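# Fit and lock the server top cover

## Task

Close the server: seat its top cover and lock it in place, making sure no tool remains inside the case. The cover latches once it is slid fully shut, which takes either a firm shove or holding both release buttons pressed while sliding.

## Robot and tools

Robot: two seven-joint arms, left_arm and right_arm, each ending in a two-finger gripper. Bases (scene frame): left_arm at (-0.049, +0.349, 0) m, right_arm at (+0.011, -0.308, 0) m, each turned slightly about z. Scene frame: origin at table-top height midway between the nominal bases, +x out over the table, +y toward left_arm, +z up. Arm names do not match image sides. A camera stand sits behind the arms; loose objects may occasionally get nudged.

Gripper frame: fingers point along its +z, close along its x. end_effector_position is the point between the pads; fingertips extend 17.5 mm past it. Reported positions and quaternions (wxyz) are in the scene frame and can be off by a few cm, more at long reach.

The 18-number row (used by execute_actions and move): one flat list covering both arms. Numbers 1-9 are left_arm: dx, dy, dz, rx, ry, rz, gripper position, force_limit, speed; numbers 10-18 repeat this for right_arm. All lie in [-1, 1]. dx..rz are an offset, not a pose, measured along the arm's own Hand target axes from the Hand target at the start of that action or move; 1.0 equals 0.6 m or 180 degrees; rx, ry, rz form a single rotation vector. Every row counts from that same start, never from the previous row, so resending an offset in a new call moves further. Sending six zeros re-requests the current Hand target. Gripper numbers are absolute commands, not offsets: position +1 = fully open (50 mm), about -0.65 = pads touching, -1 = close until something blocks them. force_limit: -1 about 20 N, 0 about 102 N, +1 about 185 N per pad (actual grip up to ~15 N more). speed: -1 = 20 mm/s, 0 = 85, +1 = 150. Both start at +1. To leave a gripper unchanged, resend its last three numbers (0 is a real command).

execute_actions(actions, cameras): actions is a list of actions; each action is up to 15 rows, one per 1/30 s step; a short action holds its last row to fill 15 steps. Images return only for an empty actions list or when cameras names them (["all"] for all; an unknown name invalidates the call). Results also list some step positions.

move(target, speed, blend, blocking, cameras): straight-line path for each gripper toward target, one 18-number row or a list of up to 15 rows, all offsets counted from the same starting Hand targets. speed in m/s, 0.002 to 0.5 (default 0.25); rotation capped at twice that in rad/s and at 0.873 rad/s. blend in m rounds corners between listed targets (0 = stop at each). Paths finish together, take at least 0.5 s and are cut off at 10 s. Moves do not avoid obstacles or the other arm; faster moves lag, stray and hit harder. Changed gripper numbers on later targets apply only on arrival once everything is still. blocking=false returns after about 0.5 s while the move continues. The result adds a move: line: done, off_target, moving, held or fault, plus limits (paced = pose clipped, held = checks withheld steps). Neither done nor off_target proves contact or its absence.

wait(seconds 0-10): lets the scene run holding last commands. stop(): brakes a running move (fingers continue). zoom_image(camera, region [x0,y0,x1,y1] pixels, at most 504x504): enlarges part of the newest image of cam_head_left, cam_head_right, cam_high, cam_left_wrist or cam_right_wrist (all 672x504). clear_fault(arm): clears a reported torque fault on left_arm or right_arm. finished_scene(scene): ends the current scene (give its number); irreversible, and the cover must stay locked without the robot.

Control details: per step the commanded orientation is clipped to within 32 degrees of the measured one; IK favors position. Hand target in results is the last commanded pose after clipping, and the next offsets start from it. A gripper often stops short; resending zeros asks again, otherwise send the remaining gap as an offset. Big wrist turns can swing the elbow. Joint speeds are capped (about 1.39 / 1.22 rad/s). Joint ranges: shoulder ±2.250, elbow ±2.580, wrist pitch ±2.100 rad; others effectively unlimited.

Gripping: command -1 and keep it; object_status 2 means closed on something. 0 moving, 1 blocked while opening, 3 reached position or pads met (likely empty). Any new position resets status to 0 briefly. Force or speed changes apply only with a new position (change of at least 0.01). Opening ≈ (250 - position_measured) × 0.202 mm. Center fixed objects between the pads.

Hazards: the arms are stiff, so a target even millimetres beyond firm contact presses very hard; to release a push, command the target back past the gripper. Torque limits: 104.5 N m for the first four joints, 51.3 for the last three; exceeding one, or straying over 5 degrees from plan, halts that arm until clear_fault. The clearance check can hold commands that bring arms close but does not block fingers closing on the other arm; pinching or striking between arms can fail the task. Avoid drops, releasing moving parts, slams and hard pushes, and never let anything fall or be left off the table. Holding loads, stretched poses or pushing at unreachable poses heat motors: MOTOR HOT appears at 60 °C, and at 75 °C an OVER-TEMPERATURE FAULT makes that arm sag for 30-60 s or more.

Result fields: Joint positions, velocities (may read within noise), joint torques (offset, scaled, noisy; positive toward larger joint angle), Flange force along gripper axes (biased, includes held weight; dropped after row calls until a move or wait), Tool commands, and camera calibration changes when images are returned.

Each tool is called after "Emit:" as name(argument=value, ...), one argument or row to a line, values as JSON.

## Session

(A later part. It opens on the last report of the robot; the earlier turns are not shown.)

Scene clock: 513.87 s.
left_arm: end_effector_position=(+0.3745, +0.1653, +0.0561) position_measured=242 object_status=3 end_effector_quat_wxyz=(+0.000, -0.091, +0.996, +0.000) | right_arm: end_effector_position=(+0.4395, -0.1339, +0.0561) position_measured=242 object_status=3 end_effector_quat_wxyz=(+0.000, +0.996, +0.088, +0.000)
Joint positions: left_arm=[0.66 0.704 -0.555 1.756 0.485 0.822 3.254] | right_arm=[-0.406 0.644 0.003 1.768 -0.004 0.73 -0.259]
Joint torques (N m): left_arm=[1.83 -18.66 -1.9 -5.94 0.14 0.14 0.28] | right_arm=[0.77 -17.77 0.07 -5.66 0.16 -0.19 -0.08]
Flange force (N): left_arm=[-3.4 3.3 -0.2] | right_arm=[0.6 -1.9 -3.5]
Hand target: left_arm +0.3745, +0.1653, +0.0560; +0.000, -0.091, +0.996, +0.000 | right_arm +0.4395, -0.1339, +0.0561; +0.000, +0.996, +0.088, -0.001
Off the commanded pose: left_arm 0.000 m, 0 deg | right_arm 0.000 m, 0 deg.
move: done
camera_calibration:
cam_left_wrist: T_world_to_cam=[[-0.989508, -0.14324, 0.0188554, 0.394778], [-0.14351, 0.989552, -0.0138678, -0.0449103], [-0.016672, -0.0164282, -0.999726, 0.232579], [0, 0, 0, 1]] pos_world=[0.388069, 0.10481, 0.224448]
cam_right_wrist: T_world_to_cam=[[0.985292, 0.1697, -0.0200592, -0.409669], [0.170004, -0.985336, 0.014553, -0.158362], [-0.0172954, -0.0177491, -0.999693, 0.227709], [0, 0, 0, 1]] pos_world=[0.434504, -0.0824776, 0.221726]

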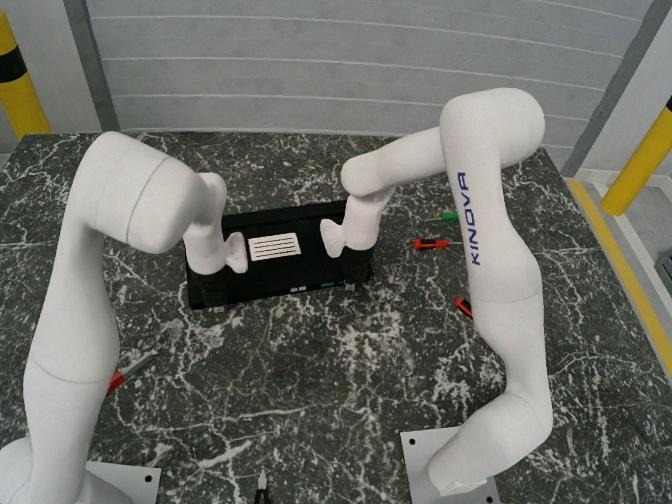

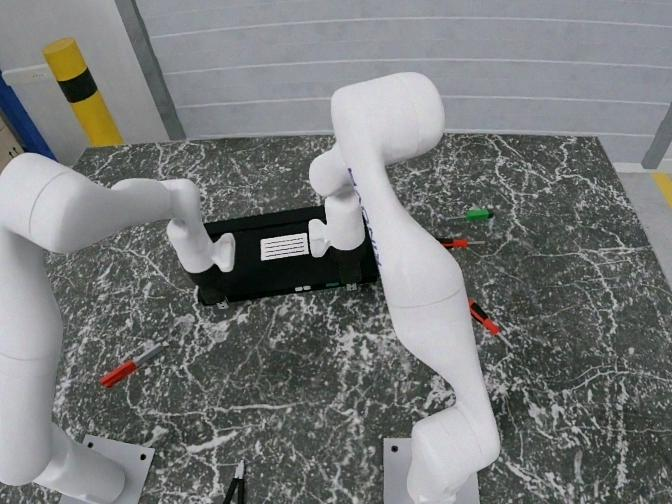

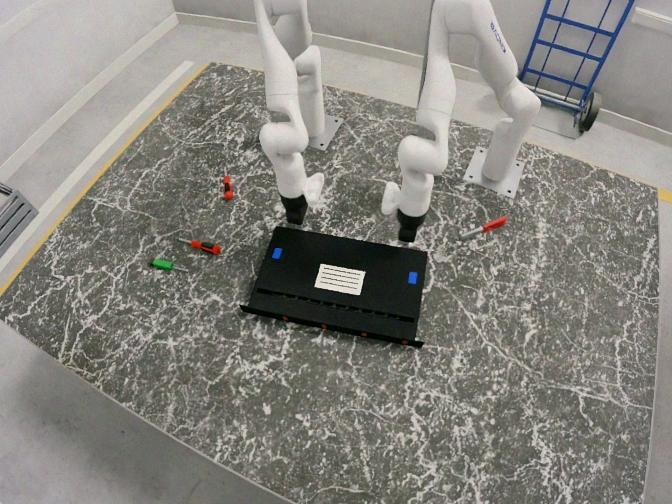

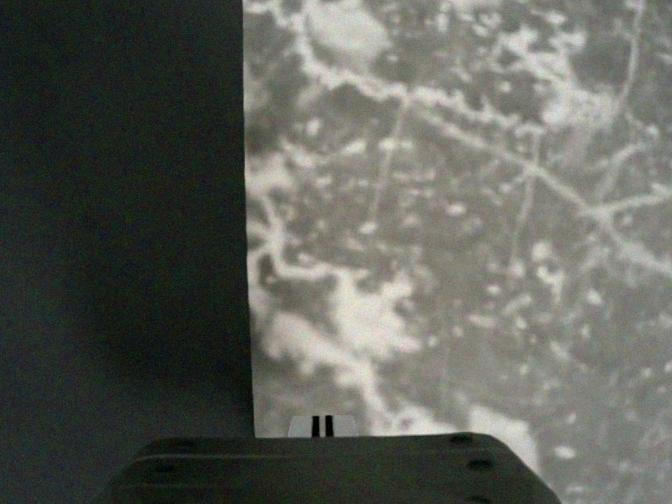

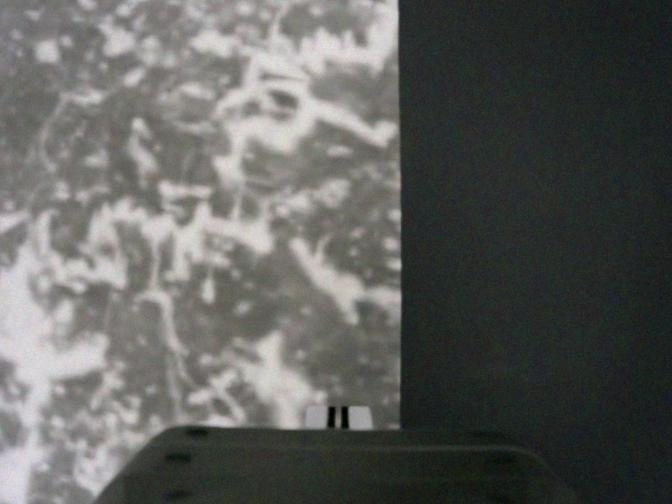

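Emit:
move(
  target=[
    [-0.0127,0,0,0,0,0,-0.6,-0.5,0,0.01,0,0,0,0,0,-0.6,-0.5,0],
    [-0.0193,0,0,0,0,0,-0.6,-0.5,0,0.0167,0,0,0,0,0,-0.6,-0.5,0],
  ],
  speed=[0.04,0.015],
)

Emit:
move(
  target=[
    [-0.005,0,0,0,0,0,-0.6,-0.5,0,0.005,0,0,0,0,0,-0.6,-0.5,0],
  ],
  speed=0.015,
  cameras=["cam_high"],
)

Emit:
zoom_image(
  camera="cam_high",
  region=[230, 210, 440, 360],
)

Scene clock: 522.20 s.
left_arm: end_effector_position=(+0.3859, +0.1674, +0.0560) position_measured=242 object_status=3 end_effector_quat_wxyz=(+0.000, -0.091, +0.996, +0.000) | right_arm: end_effector_position=(+0.4493, -0.1321, +0.0561) position_measured=242 object_status=3 end_effector_quat_wxyz=(+0.000, +0.996, +0.088, -0.001)
Joint positions: left_arm=[0.641 0.72 -0.553 1.722 0.484 0.84 3.249] | right_arm=[-0.401 0.66 0.003 1.733 -0.004 0.75 -0.254]
Joint torques (N m): left_arm=[1.45 -19.4 -2.56 -6.92 0.1 -0.39 0.26] | right_arm=[1.13 -18.62 0.5 -6.79 0.31 -0.77 -0.11]
Flange force (N): left_arm=[-1.5 3.5 0.1] | right_arm=[-1.3 -2.2 -3.4]
Hand target: left_arm +0.3859, +0.1674, +0.0560; +0.000, -0.091, +0.996, +0.000 | right_arm +0.4493, -0.1321, +0.0561; +0.000, +0.996, +0.088, -0.001
Off the commanded pose: left_arm 0.000 m, 0 deg | right_arm 0.000 m, 0 deg.
move: done

Scene clock: 522.90 s.
left_arm: end_effector_position=(+0.3888, +0.1679, +0.0560) position_measured=242 object_status=3 end_effector_quat_wxyz=(+0.000, -0.091, +0.996, +0.000) | right_arm: end_effector_position=(+0.4522, -0.1316, +0.0560) position_measured=242 object_status=3 end_effector_quat_wxyz=(+0.000, +0.996, +0.088, -0.001)
Joint positions: left_arm=[0.636 0.724 -0.553 1.713 0.484 0.845 3.248] | right_arm=[-0.399 0.665 0.003 1.722 -0.004 0.755 -0.252]
Joint torques (N m): left_arm=[-1.05 -20.22 -5.45 -11.31 -0.18 -3.92 0.13] | right_arm=[2.33 -20.68 2.09 -13.24 0.95 -4.75 -0.22]
Flange force (N): left_arm=[8.7 3.5 -2.0] | right_arm=[-13.8 -1.9 -5.0]
Hand target: left_arm +0.3889, +0.1680, +0.0560; +0.000, -0.091, +0.996, +0.000 | right_arm +0.4523, -0.1316, +0.0560; +0.000, +0.996, +0.088, -0.001
Off the commanded pose: left_arm 0.000 m, 0 deg | right_arm 0.000 m, 0 deg.
move: done
Images, in order (width x height): cam_high 672x504.

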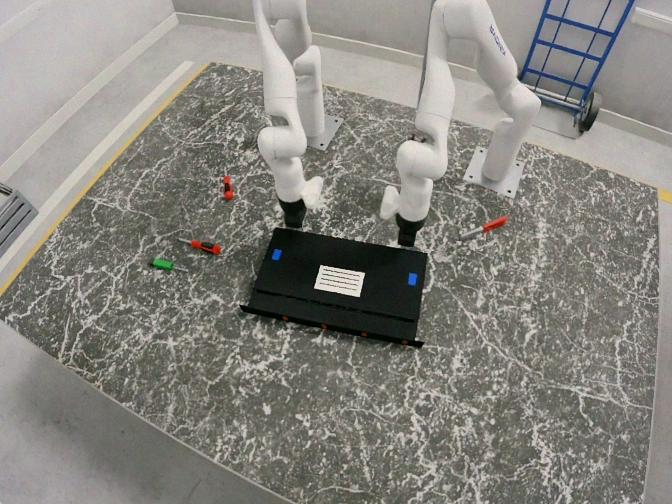

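Scaled by 2.400 from the camera's 672x504 image, which has a finer 960x720 frame.

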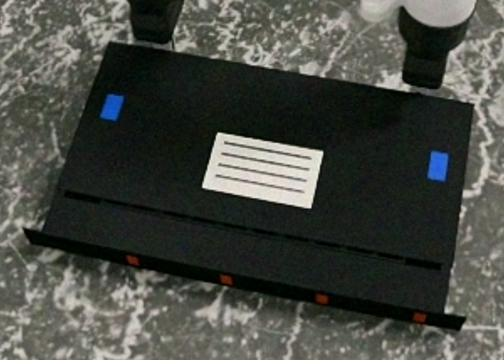

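Emit:
move(
  target=[
    [-0.005,0,0,0,0,0,-0.6,-0.5,0,0.005,0,0,0,0,0,-0.6,-0.5,0],
  ],
  speed=0.015,
)

Emit:
move(
  target=[
    [-0.0042,0,0,0,0,0,-0.6,-0.5,0,0.0042,0,0,0,0,0,-0.6,-0.5,0],
  ],
  speed=0.015,
  cameras=["cam_high"],
)

Emit:
zoom_image(
  camera="cam_high",
  region=[230, 210, 440, 360],
)

Scene clock: 527.60 s.
left_arm: end_effector_position=(+0.3918, +0.1685, +0.0560) position_measured=242 object_status=3 end_effector_quat_wxyz=(+0.000, -0.091, +0.996, +0.000) | right_arm: end_effector_position=(+0.4552, -0.1311, +0.0561) position_measured=242 object_status=3 end_effector_quat_wxyz=(+0.000, +0.996, +0.088, -0.001)
Joint positions: left_arm=[0.631 0.728 -0.552 1.704 0.483 0.85 3.247] | right_arm=[-0.398 0.669 0.003 1.712 -0.004 0.761 -0.25]
Joint torques (N m): left_arm=[-2.37 -19.8 -6.74 -13.96 -0.14 -6.21 0.09] | right_arm=[3.19 -19.77 3.08 -15.27 1.32 -6.46 -0.27]
Flange force (N): left_arm=[15.7 4.5 -5.7] | right_arm=[-19.7 -2.4 -9.5]
Hand target: left_arm +0.3918, +0.1685, +0.0560; +0.000, -0.091, +0.996, +0.000 | right_arm +0.4552, -0.1311, +0.0561; +0.000, +0.996, +0.088, -0.001
Off the commanded pose: left_arm 0.000 m, 0 deg | right_arm 0.000 m, 0 deg.
move: done

Scene clock: 528.30 s.
left_arm: end_effector_position=(+0.3946, +0.1691, +0.0561) position_measured=242 object_status=3 end_effector_quat_wxyz=(+0.000, -0.091, +0.996, +0.000) | right_arm: end_effector_position=(+0.4579, -0.1306, +0.0561) position_measured=242 object_status=3 end_effector_quat_wxyz=(+0.000, +0.996, +0.088, +0.000)
Joint positions: left_arm=[0.626 0.731 -0.552 1.695 0.483 0.854 3.246] | right_arm=[-0.396 0.674 0.003 1.702 -0.004 0.766 -0.249]
Joint torques (N m): left_arm=[0.06 -20.83 -4.29 -10.32 0.12 -2.77 0.19] | right_arm=[1.52 -20.12 1.03 -9.52 0.5 -2.24 -0.15]
Flange force (N): left_arm=[5.3 4.1 -0.3] | right_arm=[-6.1 -1.9 -3.0]
Hand target: left_arm +0.3943, +0.1690, +0.0560; +0.000, -0.091, +0.996, +0.000 | right_arm +0.4577, -0.1306, +0.0560; +0.000, +0.996, +0.088, -0.001
Off the commanded pose: left_arm 0.000 m, 0 deg | right_arm 0.000 m, 0 deg.
move: done
Images, in order (width x height): cam_high 672x504.

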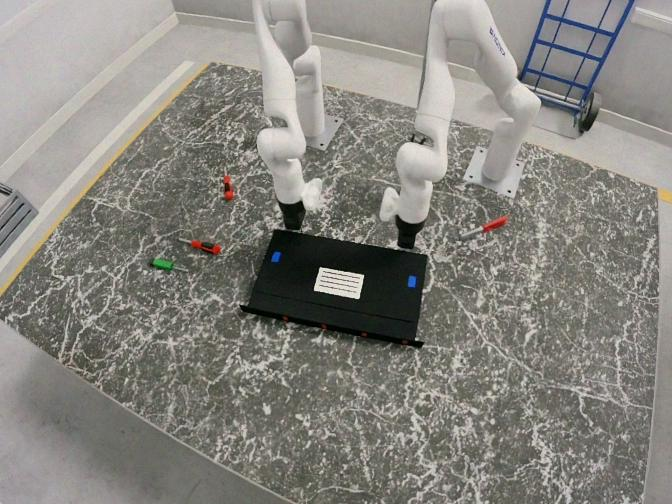

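Scaled by 2.400 from the camera's 672x504 image, which has a finer 960x720 frame.

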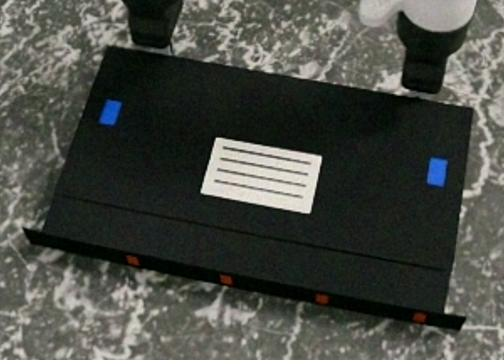

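Emit:
move(
  target=[
    [-0.0032,0,0,0,0,0,-0.6,-0.5,0,0.0032,0,0,0,0,0,-0.6,-0.5,0],
  ],
  speed=0.012,
)

Scene clock: 531.10 s.
left_arm: end_effector_position=(+0.3962, +0.1693, +0.0560) position_measured=242 object_status=3 end_effector_quat_wxyz=(+0.000, -0.091, +0.996, +0.000) | right_arm: end_effector_position=(+0.4596, -0.1303, +0.0560) position_measured=242 object_status=3 end_effector_quat_wxyz=(+0.000, +0.996, +0.088, -0.001)
Joint positions: left_arm=[0.623 0.734 -0.552 1.69 0.483 0.857 3.245] | right_arm=[-0.395 0.677 0.003 1.696 -0.004 0.77 -0.248]
Joint torques (N m): left_arm=[1.59 -19.34 -2.3 -6.58 0.15 -0.3 0.28] | right_arm=[1.97 -18.99 1.45 -8.91 0.71 -2.17 -0.14]
Flange force (N): left_arm=[-2.2 3.3 -1.0] | right_arm=[-6.2 -2.9 -5.3]
Hand target: left_arm +0.3962, +0.1693, +0.0560; +0.000, -0.091, +0.996, +0.000 | right_arm +0.4596, -0.1303, +0.0560; +0.000, +0.996, +0.088, -0.001
Off the commanded pose: left_arm 0.000 m, 0 deg | right_arm 0.000 m, 0 deg.
move: done

Emit:
move(
  target=[
    [-0.0033,0,0,0,0,0,-0.6,-0.5,0,0.0025,0,0,0,0,0,-0.6,-0.5,0],
  ],
  speed=0.012,
  cameras=["cam_high"],
)

Emit:
zoom_image(
  camera="cam_high",
  region=[230, 210, 440, 360],
)

Scene clock: 533.70 s.
left_arm: end_effector_position=(+0.3980, +0.1696, +0.0560) position_measured=242 object_status=3 end_effector_quat_wxyz=(+0.000, -0.091, +0.996, +0.000) | right_arm: end_effector_position=(+0.4610, -0.1300, +0.0560) position_measured=242 object_status=3 end_effector_quat_wxyz=(+0.000, +0.996, +0.088, -0.001)
Joint positions: left_arm=[0.62 0.737 -0.551 1.684 0.483 0.861 3.244] | right_arm=[-0.394 0.679 0.003 1.69 -0.004 0.773 -0.247]
Joint torques (N m): left_arm=[-3.72 -19.98 -8.29 -17.06 -0.06 -8.74 -0.02] | right_arm=[3.79 -19.65 3.85 -18.15 1.69 -8.67 -0.34]
Flange force (N): left_arm=[23.1 5.6 -8.7] | right_arm=[-26.5 -2.1 -13.3]
Hand target: left_arm +0.3981, +0.1697, +0.0560; +0.000, -0.091, +0.996, +0.000 | right_arm +0.4611, -0.1300, +0.0560; +0.000, +0.996, +0.088, -0.001
Off the commanded pose: left_arm 0.000 m, 0 deg | right_arm 0.000 m, 0 deg.
move: done
Images, in order (width x height): cam_high 672x504.

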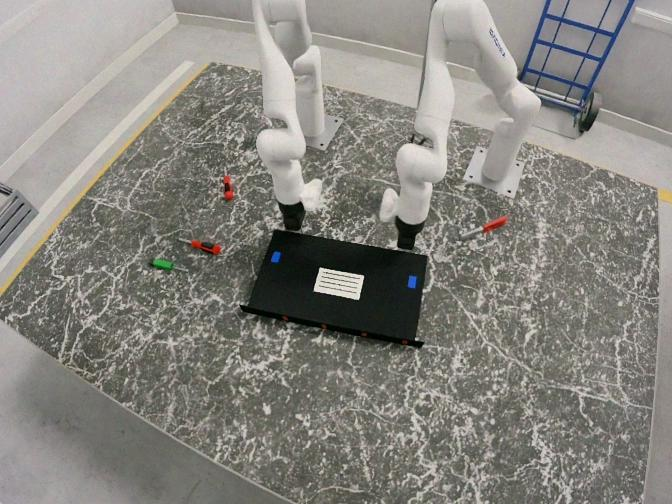

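Scaled by 2.400 from the camera's 672x504 image, which has a finer 960x720 frame.

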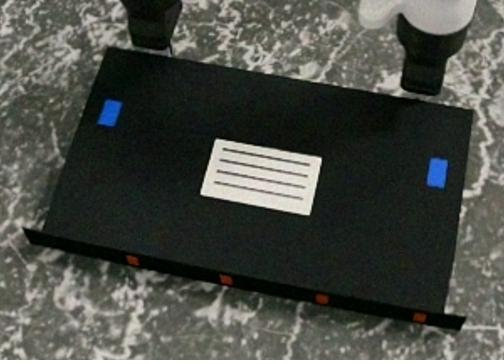

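Emit:
move(
  target=[
    [-0.002,0,0,0,0,0,-0.6,-0.5,0,0.002,0,0,0,0,0,-0.6,-0.5,0],
  ],
  speed=0.012,
)

Scene clock: 535.83 s.
left_arm: end_effector_position=(+0.3992, +0.1699, +0.0560) position_measured=242 object_status=3 end_effector_quat_wxyz=(+0.000, -0.091, +0.996, +0.000) | right_arm: end_effector_position=(+0.4622, -0.1298, +0.0560) position_measured=242 object_status=3 end_effector_quat_wxyz=(+0.000, +0.996, +0.088, -0.001)
Joint positions: left_arm=[0.619 0.738 -0.551 1.68 0.483 0.863 3.244] | right_arm=[-0.394 0.681 0.003 1.686 -0.004 0.775 -0.247]
Joint torques (N m): left_arm=[-7.89 -19.2 -12.52 -24.65 -0.17 -15.43 -0.22] | right_arm=[4.98 -22.19 5.44 -26.06 2.28 -13.58 -0.54]
Flange force (N): left_arm=[42.8 7.3 -17.8] | right_arm=[-41.8 -1.1 -15.1]
Hand target: left_arm +0.3993, +0.1699, +0.0560; +0.000, -0.091, +0.996, +0.000 | right_arm +0.4623, -0.1298, +0.0560; +0.000, +0.996, +0.088, -0.001
Off the commanded pose: left_arm 0.000 m, 0 deg | right_arm 0.000 m, 0 deg.
move: done

Emit:
move(
  target=[
    [0.04,0,0,0,0,0,-0.6,-0.5,0,-0.04,0,0,0,0,0,-0.6,-0.5,0],
    [0.04,0,-0.15,0,0,0,-0.6,-0.5,0,-0.04,0,-0.15,0,0,0,-0.6,-0.5,0],
  ],
  speed=[0.1,0.25],
  blend=[0.005,0],
  cameras=["cam_high","cam_head_right"],
)

Emit:
zoom_image(
  camera="cam_high",
  region=[230, 210, 440, 360],
)

Scene clock: 540.57 s.
left_arm: end_effector_position=(+0.3757, +0.1656, +0.1461) position_measured=242 object_status=3 end_effector_quat_wxyz=(+0.000, -0.091, +0.996, +0.000) | right_arm: end_effector_position=(+0.4387, -0.1340, +0.1461) position_measured=242 object_status=3 end_effector_quat_wxyz=(+0.000, +0.996, +0.088, -0.001)
Joint positions: left_arm=[0.705 0.57 -0.625 1.65 0.374 1.044 3.346] | right_arm=[-0.409 0.5 0.007 1.67 -0.005 0.973 -0.259]
Joint torques (N m): left_arm=[1.87 -17.55 -1.75 -7.37 0.16 0.1 0.34] | right_arm=[0.89 -16.83 0.04 -7.24 0.1 -0.16 -0.06]
Flange force (N): left_arm=[-4.2 3.1 -0.6] | right_arm=[-0.1 -1.8 -3.3]
Hand target: left_arm +0.3758, +0.1656, +0.1461; +0.000, -0.091, +0.996, +0.000 | right_arm +0.4387, -0.1340, +0.1461; +0.000, +0.996, +0.088, -0.001
Off the commanded pose: left_arm 0.000 m, 0 deg | right_arm 0.000 m, 0 deg.
move: done
Images, in order (width x height): cam_head_right 672x504, cam_high 672x504.

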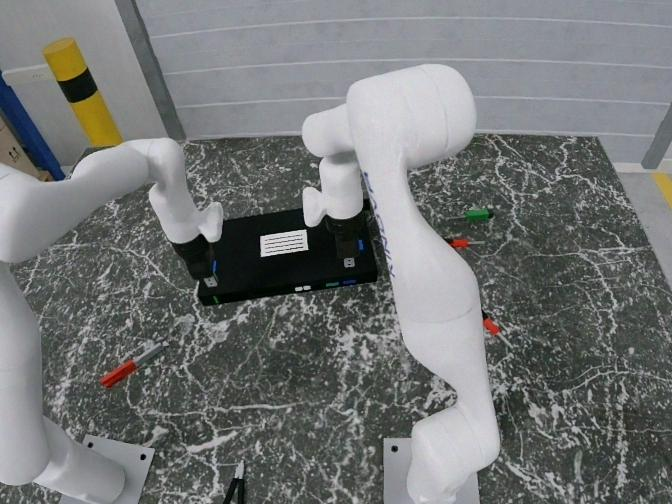

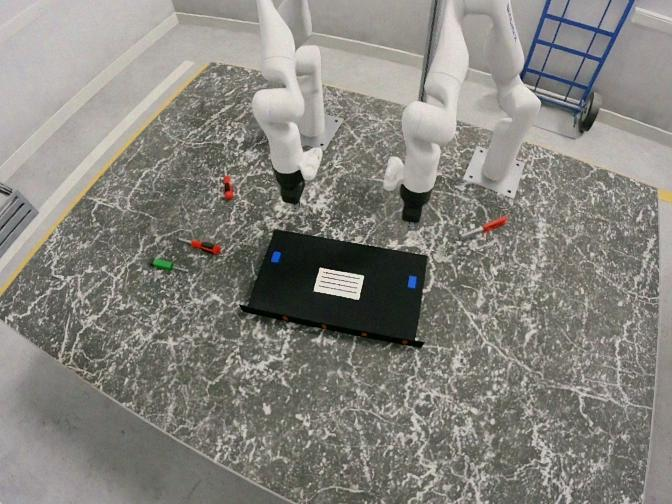

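Scaled by 2.400 from the camera's 672x504 image, which has a finer 960x720 frame.

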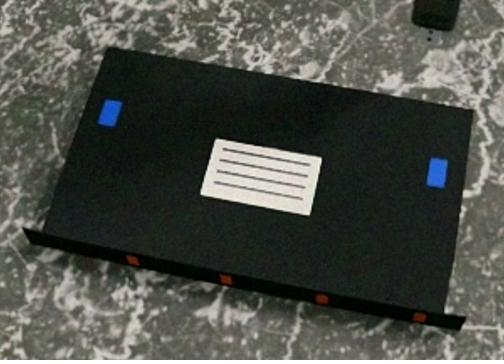

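Emit:
finished_scene(
  scene=2,
)

The scene is finished: the task was done.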